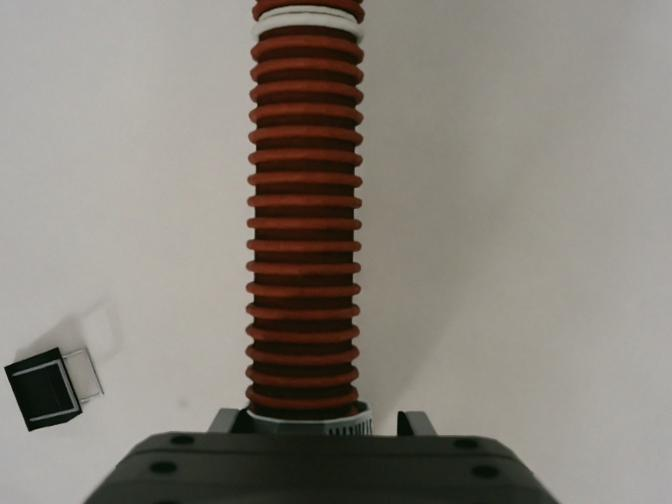

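>>> move --pt "0 0 -0.03 0 0 0 0.15 -0.8 -1 0 0 0 0 0 0 0.992157 1 1" --pt "0 0 -0.06 0 0 0 1 -0.8 -1 0 0 0 0 0 0 0.992157 1 1" --speed 0.1 --cameras '["cam_left_wrist"]'

Scene clock: 116.40 s.
left_arm: end_effector_position=(+0.4540, -0.1545, +0.0881) position_measured=3 object_status=0 end_effector_quat_wxyz=(+0.000, +1.000, -0.001, +0.000) | right_arm: end_effector_position=(+0.3330, -0.5906, +0.1757) position_measured=4 object_status=3 end_effector_quat_wxyz=(-0.121, +0.830, -0.529, +0.130)
Joint positions: left_arm=[0.755 0.948 0.107 0.993 -0.093 1.205 0.796] | right_arm=[0.21 0.234 0.39 2.086 -0.564 0.648 -0.145]
Joint torques (N m): left_arm=[0.82 -26.89 0.85 -9.85 -0.03 -0.28 0.24] | right_arm=[-0.56 -12.02 -0.18 -9.59 -0.6 -0.62 0.26]
Flange force (N): left_arm=[-0.4 -2.8 1.2] | right_arm=[-3.4 3.1 -1.4]
Hand target: left_arm +0.4540, -0.1545, +0.0881; +0.000, +1.000, -0.001, +0.000 | right_arm +0.3330, -0.5906, +0.1757; -0.121, +0.830, -0.529, +0.130
Off the commanded pose: left_arm 0.000 m, 0 deg | right_arm 0.000 m, 0 deg.
TORQUE WARNING: the torque sensor of joint 2 (shoulder) of the left arm reached its warning level (56.7 N m). A warning alone does not stop the arm.
move: done
cam_left_wrist: T_world_to_cam=[[0.99968, 0.01875, 0.01715, -0.4578], [0.01837, -0.99959, 0.0221, -0.10772], [0.01756, -0.02178, -0.99961, 0.24599]] pos_world=[0.45531, -0.09373, 0.25612]

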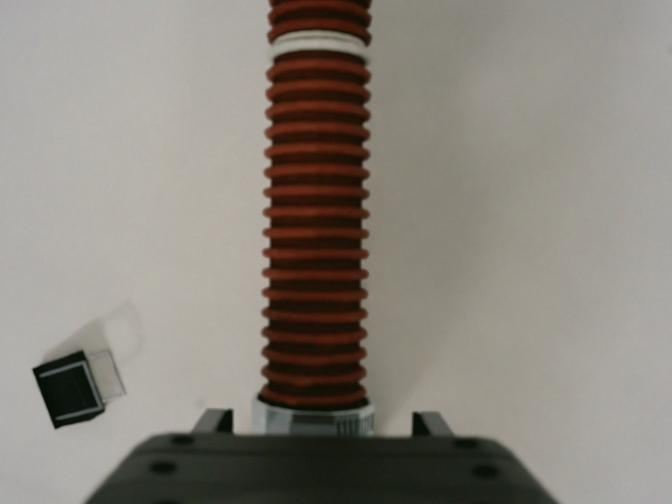

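>>> move --pt "-0.0058 0 -0.04 0 0 0 1 -0.8 -0.5 0 0 0 0 0 0 0.992157 1 1" --pt "-0.0058 0.0967 -0.09 0 0 0 1 -0.8 -0.5 0 0 0 0 0 0 0.992157 1 1" --blend '[0.015,0]' --cameras '["cam_left_wrist"]'

>>> zoom_image --camera "cam_left_wrist" --region '[250, 190, 410, 350]'

Scene clock: 123.93 s.
left_arm: end_effector_position=(+0.4505, -0.2125, +0.1421) position_measured=3 object_status=3 end_effector_quat_wxyz=(+0.000, +1.000, -0.001, +0.000) | right_arm: end_effector_position=(+0.3330, -0.5906, +0.1757) position_measured=4 object_status=3 end_effector_quat_wxyz=(-0.121, +0.830, -0.529, +0.130)
Joint positions: left_arm=[0.835 1.036 0.115 0.626 -0.099 1.483 0.848] | right_arm=[0.21 0.234 0.39 2.086 -0.564 0.648 -0.145]
Joint torques (N m): left_arm=[0.82 -28.58 0.7 -10.42 -0.02 -0.26 0.23] | right_arm=[-0.58 -12.04 -0.13 -9.58 -0.62 -0.62 0.26]
Flange force (N): left_arm=[-0.8 -3.3 1.7] | right_arm=[-3.3 3.2 -1.3]
Hand target: left_arm +0.4505, -0.2125, +0.1421; +0.000, +1.000, -0.001, +0.000 | right_arm +0.3330, -0.5906, +0.1757; -0.121, +0.830, -0.529, +0.130
Off the commanded pose: left_arm 0.000 m, 0 deg | right_arm 0.000 m, 0 deg.
move: done; blend cut to 0.0121 m at target 1
cam_left_wrist: T_world_to_cam=[[0.99968, 0.01875, 0.01715, -0.45404], [0.01837, -0.99959, 0.0221, -0.16682], [0.01756, -0.02178, -0.99961, 0.29877]] pos_world=[0.45171, -0.15173, 0.31012]

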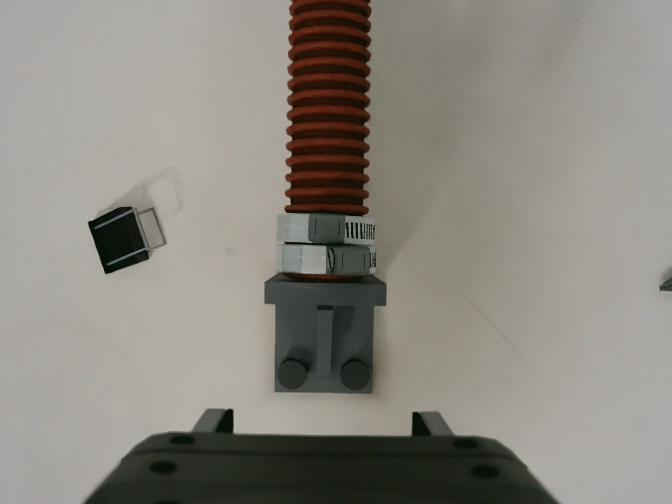

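Scaled by 3.150.

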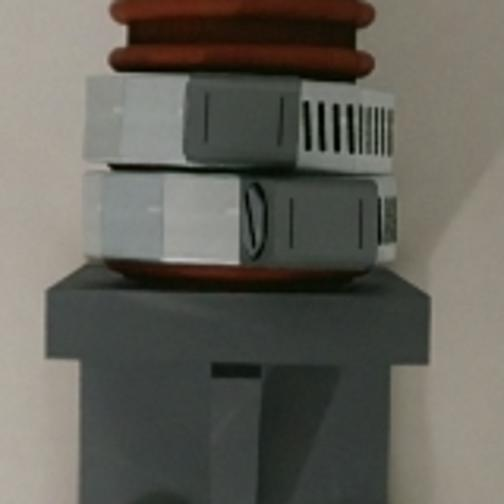

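>>> move --pt "0.0005 -0.099 0 0 0 0 1 -0.8 -0.5 0 0 0 0 0 0 0.992157 1 1" --pt "0.0005 -0.099 0.12 0 0 0 1 -0.8 -0.5 0 0 0 0 0 0 0.992157 1 1" --speed '[0.2,0.08]' --blend '[0.01,0]'

>>> move --pt "0 0 0.03 0 0 0 1 -0.8 -0.5 0 0 0 0 0 0 0.992157 1 1" --speed 0.05

Scene clock: 130.07 s.
left_arm: end_effector_position=(+0.4509, -0.1531, +0.0702) position_measured=3 object_status=3 end_effector_quat_wxyz=(+0.000, +1.000, -0.001, +0.000) | right_arm: end_effector_position=(+0.3330, -0.5906, +0.1757) position_measured=4 object_status=3 end_effector_quat_wxyz=(-0.121, +0.830, -0.529, +0.130)
Joint positions: left_arm=[0.757 0.958 0.104 1.031 -0.093 1.156 0.799] | right_arm=[0.21 0.234 0.39 2.086 -0.564 0.648 -0.145]
Joint torques (N m): left_arm=[0.86 -26.89 0.81 -9.72 -0.01 -0.26 0.26] | right_arm=[-0.62 -12.02 -0.15 -9.57 -0.58 -0.6 0.3]
Flange force (N): left_arm=[-0.4 -2.9 1.3] | right_arm=[-3.3 3.2 -1.3]
Hand target: left_arm +0.4509, -0.1531, +0.0701; +0.000, +1.000, -0.001, +0.000 | right_arm +0.3330, -0.5906, +0.1757; -0.121, +0.830, -0.529, +0.130
Off the commanded pose: left_arm 0.000 m, 0 deg | right_arm 0.000 m, 0 deg.
move: done

Scene clock: 130.70 s.
left_arm: end_effector_position=(+0.4508, -0.1531, +0.0521) position_measured=3 object_status=3 end_effector_quat_wxyz=(+0.000, +1.000, -0.001, +0.000) | right_arm: end_effector_position=(+0.3330, -0.5906, +0.1757) position_measured=4 object_status=3 end_effector_quat_wxyz=(-0.121, +0.830, -0.529, +0.130)
Joint positions: left_arm=[0.757 0.979 0.102 1.048 -0.094 1.118 0.8] | right_arm=[0.21 0.234 0.39 2.086 -0.564 0.648 -0.145]
Joint torques (N m): left_arm=[0.83 -26.94 0.82 -9.52 0.01 -0.3 0.24] | right_arm=[-0.61 -12.04 -0.13 -9.59 -0.58 -0.62 0.28]
Flange force (N): left_arm=[-0.2 -2.7 1.0] | right_arm=[-3.3 3.2 -1.2]
Hand target: left_arm +0.4508, -0.1531, +0.0521; +0.000, +1.000, -0.001, +0.000 | right_arm +0.3330, -0.5906, +0.1757; -0.121, +0.830, -0.529, +0.130
Off the commanded pose: left_arm 0.000 m, 0 deg | right_arm 0.000 m, 0 deg.
move: done

>>> move --pt "0 0 0 0 0 0 0.2 -0.8 -1 0 0 0 0 0 0 0.992157 1 1" --pt "0 -0.05 0 0 0 0 0.2 -0.8 -1 0 0 0 0 0 0 0.992157 1 1" --speed 0.05 --cameras '["cam_left_wrist"]'

Scene clock: 134.97 s.
left_arm: end_effector_position=(+0.4509, -0.1231, +0.0521) position_measured=66 object_status=2 end_effector_quat_wxyz=(+0.000, +1.000, -0.001, +0.000) | right_arm: end_effector_position=(+0.3330, -0.5906, +0.1757) position_measured=4 object_status=3 end_effector_quat_wxyz=(-0.121, +0.830, -0.529, +0.130)
Joint positions: left_arm=[0.717 0.93 0.102 1.158 -0.093 1.058 0.769] | right_arm=[0.21 0.234 0.39 2.086 -0.564 0.648 -0.145]
Joint torques (N m): left_arm=[0.82 -26.15 0.83 -9.24 -0.02 -0.26 0.26] | right_arm=[-0.57 -12.05 -0.15 -9.6 -0.59 -0.61 0.26]
Flange force (N): left_arm=[0.0 -2.5 1.2] | right_arm=[-3.3 3.2 -1.2]
Hand target: left_arm +0.4509, -0.1231, +0.0521; +0.000, +1.000, -0.001, +0.000 | right_arm +0.3330, -0.5906, +0.1757; -0.121, +0.830, -0.529, +0.130
Off the commanded pose: left_arm 0.000 m, 0 deg | right_arm 0.000 m, 0 deg.
move: done
cam_left_wrist: T_world_to_cam=[[0.99968, 0.01875, 0.01715, -0.45457], [0.01837, -0.99959, 0.022, -0.07545], [0.01756, -0.02168, -0.99961, 0.21075]] pos_world=[0.45211, -0.06233, 0.22012]

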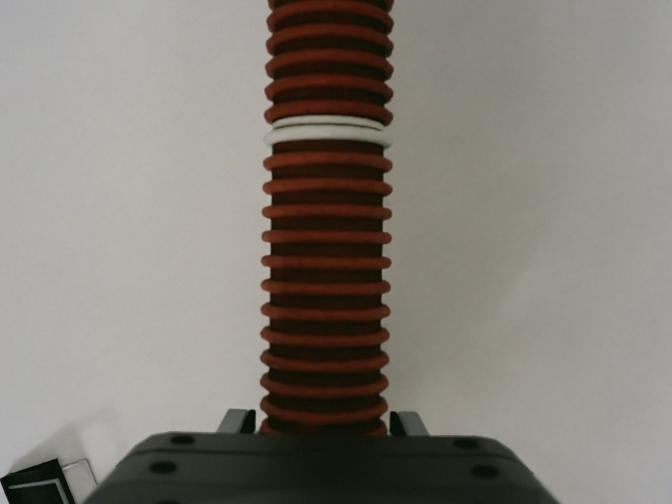

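>>> move --pt "0 0 0 0 0 0 0.2 -0.8 -1 0 0 0 0 0 0 0.992157 1 1" --pt "0 -0.0535 0 0 0 0 0.8 -0.8 -0.5 0 0 0 0 0 0 0.992157 1 1" --pt "0 -0.0735 0 0 0 0 0.2 -0.8 -1 0 0 0 0 0 0 0.992157 1 1" --pt "0 -0.0835 0 0 0 0 0.2 -0.8 -1 0 0 0 0 0 0 0.992157 1 1" --speed 0.06 --cameras '["cam_left_wrist"]'

Scene clock: 142.80 s.
left_arm: end_effector_position=(+0.4510, -0.0730, +0.0521) position_measured=69 object_status=2 end_effector_quat_wxyz=(+0.000, +1.000, -0.001, +0.000) | right_arm: end_effector_position=(+0.3330, -0.5906, +0.1757) position_measured=4 object_status=3 end_effector_quat_wxyz=(-0.121, +0.830, -0.529, +0.130)
Joint positions: left_arm=[0.646 0.859 0.102 1.316 -0.093 0.971 0.71] | right_arm=[0.21 0.234 0.39 2.086 -0.564 0.648 -0.145]
Joint torques (N m): left_arm=[0.83 -24.6 0.75 -8.78 -0.01 -0.27 0.24] | right_arm=[-0.55 -12.05 -0.15 -9.58 -0.59 -0.65 0.28]
Flange force (N): left_arm=[-0.2 -2.6 0.9] | right_arm=[-3.3 3.0 -1.4]
Hand target: left_arm +0.4510, -0.0730, +0.0521; +0.000, +1.000, -0.001, +0.000 | right_arm +0.3330, -0.5906, +0.1757; -0.121, +0.830, -0.529, +0.130
Off the commanded pose: left_arm 0.000 m, 0 deg | right_arm 0.000 m, 0 deg.
move: done
cam_left_wrist: T_world_to_cam=[[0.99968, 0.01875, 0.01715, -0.45561], [0.01837, -0.99959, 0.0221, -0.0254], [0.01756, -0.02178, -0.99961, 0.21183]] pos_world=[0.45221, -0.01223, 0.22012]

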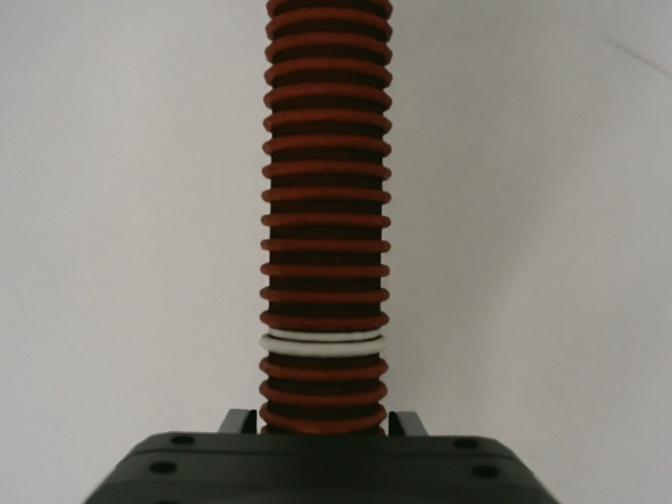

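>>> move --pt "0 -0.105 0 0 0 0 0.2 -0.8 -1 0 0 0 0 0 0 0.992157 1 1" --speed 0.06

>>> move --pt "0 0 0 0 0 0 0.8 -0.8 -0.5 0 0 0 0 0 0 0.992157 1 1" --pt "0 -0.0217 0 0 0 0 0.44 -0.8 -0.5 0 0 0 0 0 0 0.992157 1 1" --pt "0 -0.0032 0 0 0 0 0.44 -0.8 -0.5 0 0 0 0 0 0 0.992157 1 1" --pt "0 -0.0082 0 0 0 0 0.8 -0.8 -0.5 0 0 0 0 0 0 0.992157 1 1" --pt "0 -0.0082 -0.15 0 0 0 0.8 -0.8 -0.5 0 0 0 0 0 0 0.992157 1 1" --speed '[0.05,0.05,0.02,0.03,0.2]'

>>> move --pt "0 0.2003 0 0 0 0 0.8 -0.8 -0.5 0 0 0 0 0 0 0.992157 1 1" --cameras '["cam_left_wrist"]'

Scene clock: 149.70 s.
left_arm: end_effector_position=(+0.4511, -0.0100, +0.0521) position_measured=69 object_status=2 end_effector_quat_wxyz=(+0.000, +1.000, -0.001, +0.000) | right_arm: end_effector_position=(+0.3330, -0.5906, +0.1757) position_measured=4 object_status=3 end_effector_quat_wxyz=(-0.121, +0.830, -0.529, +0.130)
Joint positions: left_arm=[0.546 0.786 0.104 1.478 -0.094 0.882 0.625] | right_arm=[0.21 0.234 0.39 2.086 -0.564 0.648 -0.145]
Joint torques (N m): left_arm=[0.86 -23.12 0.74 -8.37 -0.02 -0.29 0.24] | right_arm=[-0.56 -12.04 -0.16 -9.6 -0.62 -0.64 0.26]
Flange force (N): left_arm=[-0.4 -2.8 1.1] | right_arm=[-3.3 3.2 -1.4]
Hand target: left_arm +0.4511, -0.0100, +0.0521; +0.000, +1.000, -0.001, +0.000 | right_arm +0.3330, -0.5906, +0.1757; -0.121, +0.830, -0.529, +0.130
Off the commanded pose: left_arm 0.000 m, 0 deg | right_arm 0.000 m, 0 deg.
move: done

Scene clock: 153.63 s.
left_arm: end_effector_position=(+0.4512, -0.0051, +0.1420) position_measured=32 object_status=3 end_effector_quat_wxyz=(+0.000, +1.000, -0.001, +0.000) | right_arm: end_effector_position=(+0.3330, -0.5906, +0.1757) position_measured=4 object_status=3 end_effector_quat_wxyz=(-0.121, +0.830, -0.529, +0.130)
Joint positions: left_arm=[0.53 0.662 0.119 1.392 -0.082 1.093 0.607] | right_arm=[0.21 0.234 0.39 2.086 -0.564 0.648 -0.145]
Joint torques (N m): left_arm=[0.81 -22.13 0.67 -9.4 -0.05 -0.28 0.21] | right_arm=[-0.54 -12.04 -0.16 -9.63 -0.6 -0.62 0.28]
Flange force (N): left_arm=[-0.4 -2.5 1.2] | right_arm=[-3.5 3.1 -1.4]
Hand target: left_arm +0.4512, -0.0051, +0.1421; +0.000, +1.000, -0.001, +0.000 | right_arm +0.3330, -0.5906, +0.1757; -0.121, +0.830, -0.529, +0.130
Off the commanded pose: left_arm 0.000 m, 0 deg | right_arm 0.000 m, 0 deg.
move: done

Scene clock: 154.67 s.
left_arm: end_effector_position=(+0.4509, -0.1252, +0.1421) position_measured=32 object_status=3 end_effector_quat_wxyz=(+0.000, +1.000, -0.001, +0.000) | right_arm: end_effector_position=(+0.3330, -0.5906, +0.1757) position_measured=4 object_status=3 end_effector_quat_wxyz=(-0.121, +0.830, -0.529, +0.130)
Joint positions: left_arm=[0.711 0.839 0.128 1.042 -0.099 1.267 0.772] | right_arm=[0.21 0.234 0.39 2.086 -0.564 0.648 -0.145]
Joint torques (N m): left_arm=[0.81 -25.73 0.84 -9.99 -0.02 -0.32 0.23] | right_arm=[-0.59 -12.05 -0.14 -9.57 -0.61 -0.62 0.24]
Flange force (N): left_arm=[0.2 -2.2 1.3] | right_arm=[-3.2 3.3 -1.2]
Hand target: left_arm +0.4509, -0.1252, +0.1421; +0.000, +1.000, -0.001, +0.000 | right_arm +0.3330, -0.5906, +0.1757; -0.121, +0.830, -0.529, +0.130
Off the commanded pose: left_arm 0.000 m, 0 deg | right_arm 0.000 m, 0 deg.
move: done
cam_left_wrist: T_world_to_cam=[[0.99968, 0.01875, 0.01705, -0.45615], [0.01837, -0.99959, 0.022, -0.07953], [0.01746, -0.02168, -0.99961, 0.30071]] pos_world=[0.45221, -0.06443, 0.31012]

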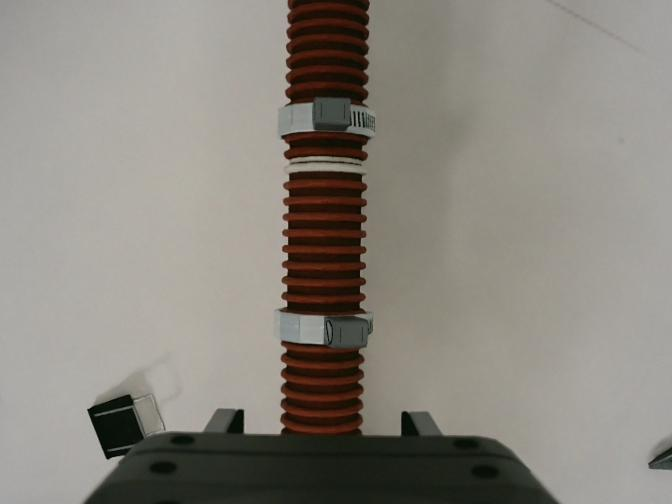

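>>> move --pt "0 0 0.15 0 0 0 0.44 -0.8 -0.5 0 0 0 0 0 0 0.992157 1 1" --pt "0 -0.0362 0.15 0 0 0 0.44 -0.8 -0.5 0 0 0 0 0 0 0.992157 1 1" --pt "0 -0.0282 0.15 0 0 0 0.8 -0.8 -0.5 0 0 0 0 0 0 0.992157 1 1" --pt "0 -0.0282 0 0 0 0 0.8 -0.8 -0.5 0 0 0 0 0 0 0.992157 1 1" --speed '[0.12,0.02,0.03,0.15]' --cameras '["cam_left_wrist"]'

>>> zoom_image --camera "cam_left_wrist" --region '[220, 80, 440, 420]'

Scene clock: 163.63 s.
left_arm: end_effector_position=(+0.4510, -0.1083, +0.1421) position_measured=32 object_status=3 end_effector_quat_wxyz=(+0.000, +1.000, -0.001, +0.000) | right_arm: end_effector_position=(+0.3330, -0.5906, +0.1757) position_measured=4 object_status=3 end_effector_quat_wxyz=(-0.121, +0.830, -0.529, +0.130)
Joint positions: left_arm=[0.687 0.809 0.129 1.102 -0.098 1.237 0.753] | right_arm=[0.21 0.234 0.39 2.086 -0.564 0.648 -0.145]
Joint torques (N m): left_arm=[0.8 -25.06 0.84 -9.95 -0.03 -0.29 0.25] | right_arm=[-0.56 -12.02 -0.14 -9.6 -0.61 -0.61 0.27]
Flange force (N): left_arm=[-0.3 -2.6 1.3] | right_arm=[-3.5 3.1 -1.3]
Hand target: left_arm +0.4510, -0.1083, +0.1421; +0.000, +1.000, -0.001, +0.000 | right_arm +0.3330, -0.5906, +0.1757; -0.121, +0.830, -0.529, +0.130
Off the commanded pose: left_arm 0.000 m, 0 deg | right_arm 0.000 m, 0 deg.
move: done
cam_left_wrist: T_world_to_cam=[[0.99968, 0.01875, 0.01705, -0.45647], [0.01837, -0.99959, 0.022, -0.06264], [0.01746, -0.02168, -0.99961, 0.30108]] pos_world=[0.45221, -0.04753, 0.31012]

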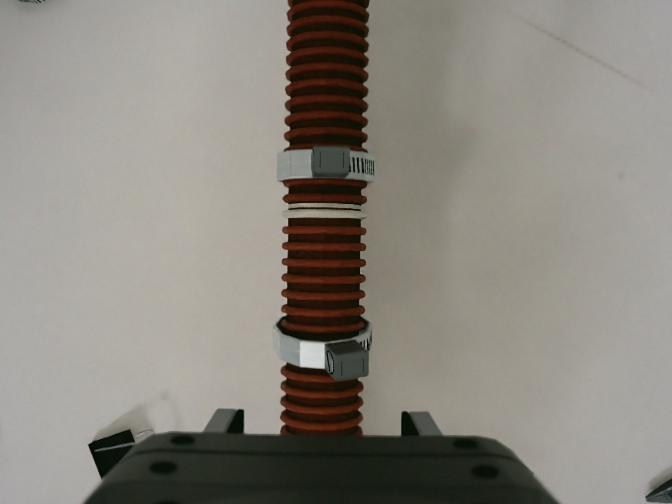

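Scaled by 1.482.

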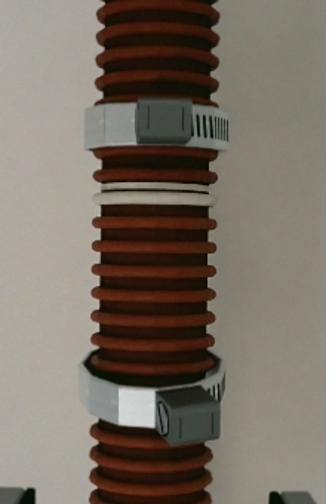

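>>> move --pt "0 -0.0355 0 0 0 0 0.8 -0.5 -0.5 0 0 0 0 0 0 0.992157 1 1" --pt "0 -0.0355 0.15 0 0 0 0.2 -0.5 -1 0 0 0 0 0 0 0.992157 1 1" --pt "0 -0.0355 0.15 -0.078 0 0 0.8 -0.5 -1 0 0 0 0 0 0 0.992157 1 1" --pt "0 -0.0355 0 -0.078 0 0 0.8 -0.5 -1 0 0 0 0 0 0 0.992157 1 1" --speed '[0.15,0.15,0.1,0.15]'

>>> move --pt "0 0.0355 0 0.078 0 0 0.8 -0.5 -1 0 0 0 0 0 0 0.992157 1 1" --cameras '["cam_left_wrist"]'

>>> zoom_image --camera "cam_left_wrist" --region '[220, 80, 440, 420]'

Scene clock: 186.43 s.
left_arm: end_effector_position=(+0.4510, -0.0870, +0.1421) position_measured=32 object_status=3 end_effector_quat_wxyz=(+0.122, +0.992, -0.001, +0.000) | right_arm: end_effector_position=(+0.3330, -0.5906, +0.1757) position_measured=4 object_status=3 end_effector_quat_wxyz=(-0.121, +0.830, -0.529, +0.130)
Joint positions: left_arm=[0.441 0.687 0.28 1.406 0.034 0.93 0.575] | right_arm=[0.21 0.234 0.39 2.086 -0.564 0.648 -0.145]
Joint torques (N m): left_arm=[0.83 -22.37 2.24 -9.61 0.57 -0.76 0.24] | right_arm=[-0.57 -12.03 -0.14 -9.63 -0.59 -0.65 0.26]
Flange force (N): left_arm=[-0.4 -3.2 0.4] | right_arm=[-3.4 3.2 -1.3]
Hand target: left_arm +0.4510, -0.0870, +0.1421; +0.122, +0.992, -0.001, +0.000 | right_arm +0.3330, -0.5906, +0.1757; -0.121, +0.830, -0.529, +0.130
Off the commanded pose: left_arm 0.000 m, 0 deg | right_arm 0.000 m, 0 deg.
move: done

Scene clock: 187.43 s.
left_arm: end_effector_position=(+0.4510, -0.1077, +0.1473) position_measured=32 object_status=3 end_effector_quat_wxyz=(+0.000, +1.000, -0.001, +0.000) | right_arm: end_effector_position=(+0.3330, -0.5906, +0.1757) position_measured=4 object_status=3 end_effector_quat_wxyz=(-0.121, +0.830, -0.529, +0.130)
Joint positions: left_arm=[0.668 0.806 0.167 1.096 -0.126 1.249 0.77] | right_arm=[0.21 0.234 0.39 2.086 -0.564 0.648 -0.145]
Joint torques (N m): left_arm=[0.79 -24.95 1.13 -9.97 -0.03 -0.27 0.23] | right_arm=[-0.57 -12.05 -0.15 -9.6 -0.61 -0.6 0.25]
Flange force (N): left_arm=[-0.5 -2.8 1.3] | right_arm=[-3.4 3.2 -1.2]
Hand target: left_arm +0.4510, -0.1077, +0.1473; +0.000, +1.000, -0.001, +0.000 | right_arm +0.3330, -0.5906, +0.1757; -0.121, +0.830, -0.529, +0.130
Off the commanded pose: left_arm 0.000 m, 0 deg | right_arm 0.000 m, 0 deg.
move: done
cam_left_wrist: T_world_to_cam=[[0.99968, 0.01875, 0.01715, -0.45659], [0.01837, -0.99959, 0.022, -0.06215], [0.01756, -0.02168, -0.99961, 0.30614]] pos_world=[0.45221, -0.04693, 0.31522]

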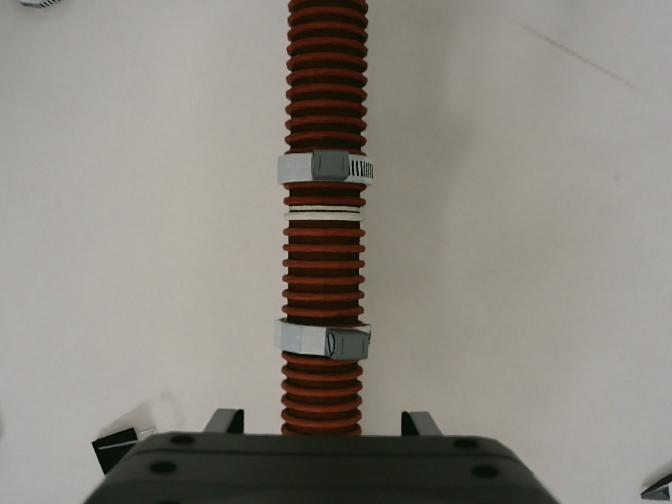

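Scaled by 1.482.

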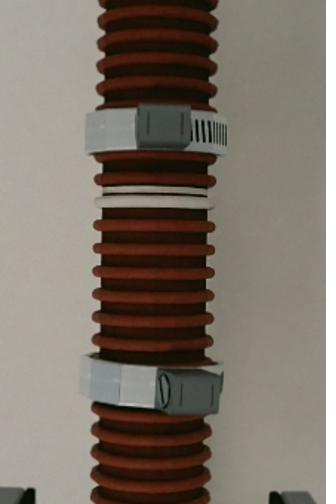

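>>> zoom_image --camera "cam_left_wrist" --region '[260, 290, 390, 390]'

>>> zoom_image --camera "cam_left_wrist" --region '[260, 120, 390, 220]'

Scaled by 3.877.

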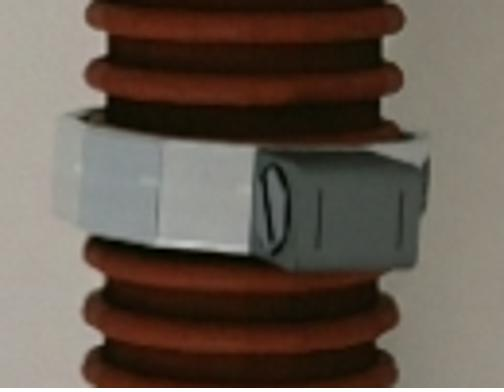

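Scaled by 3.877.

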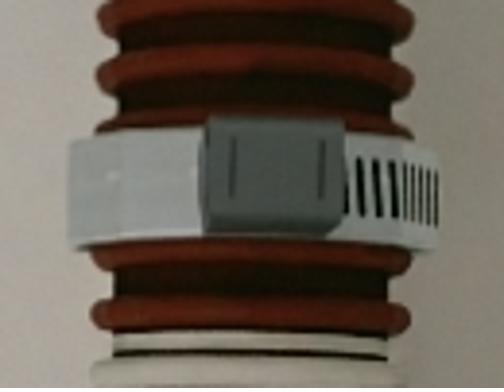

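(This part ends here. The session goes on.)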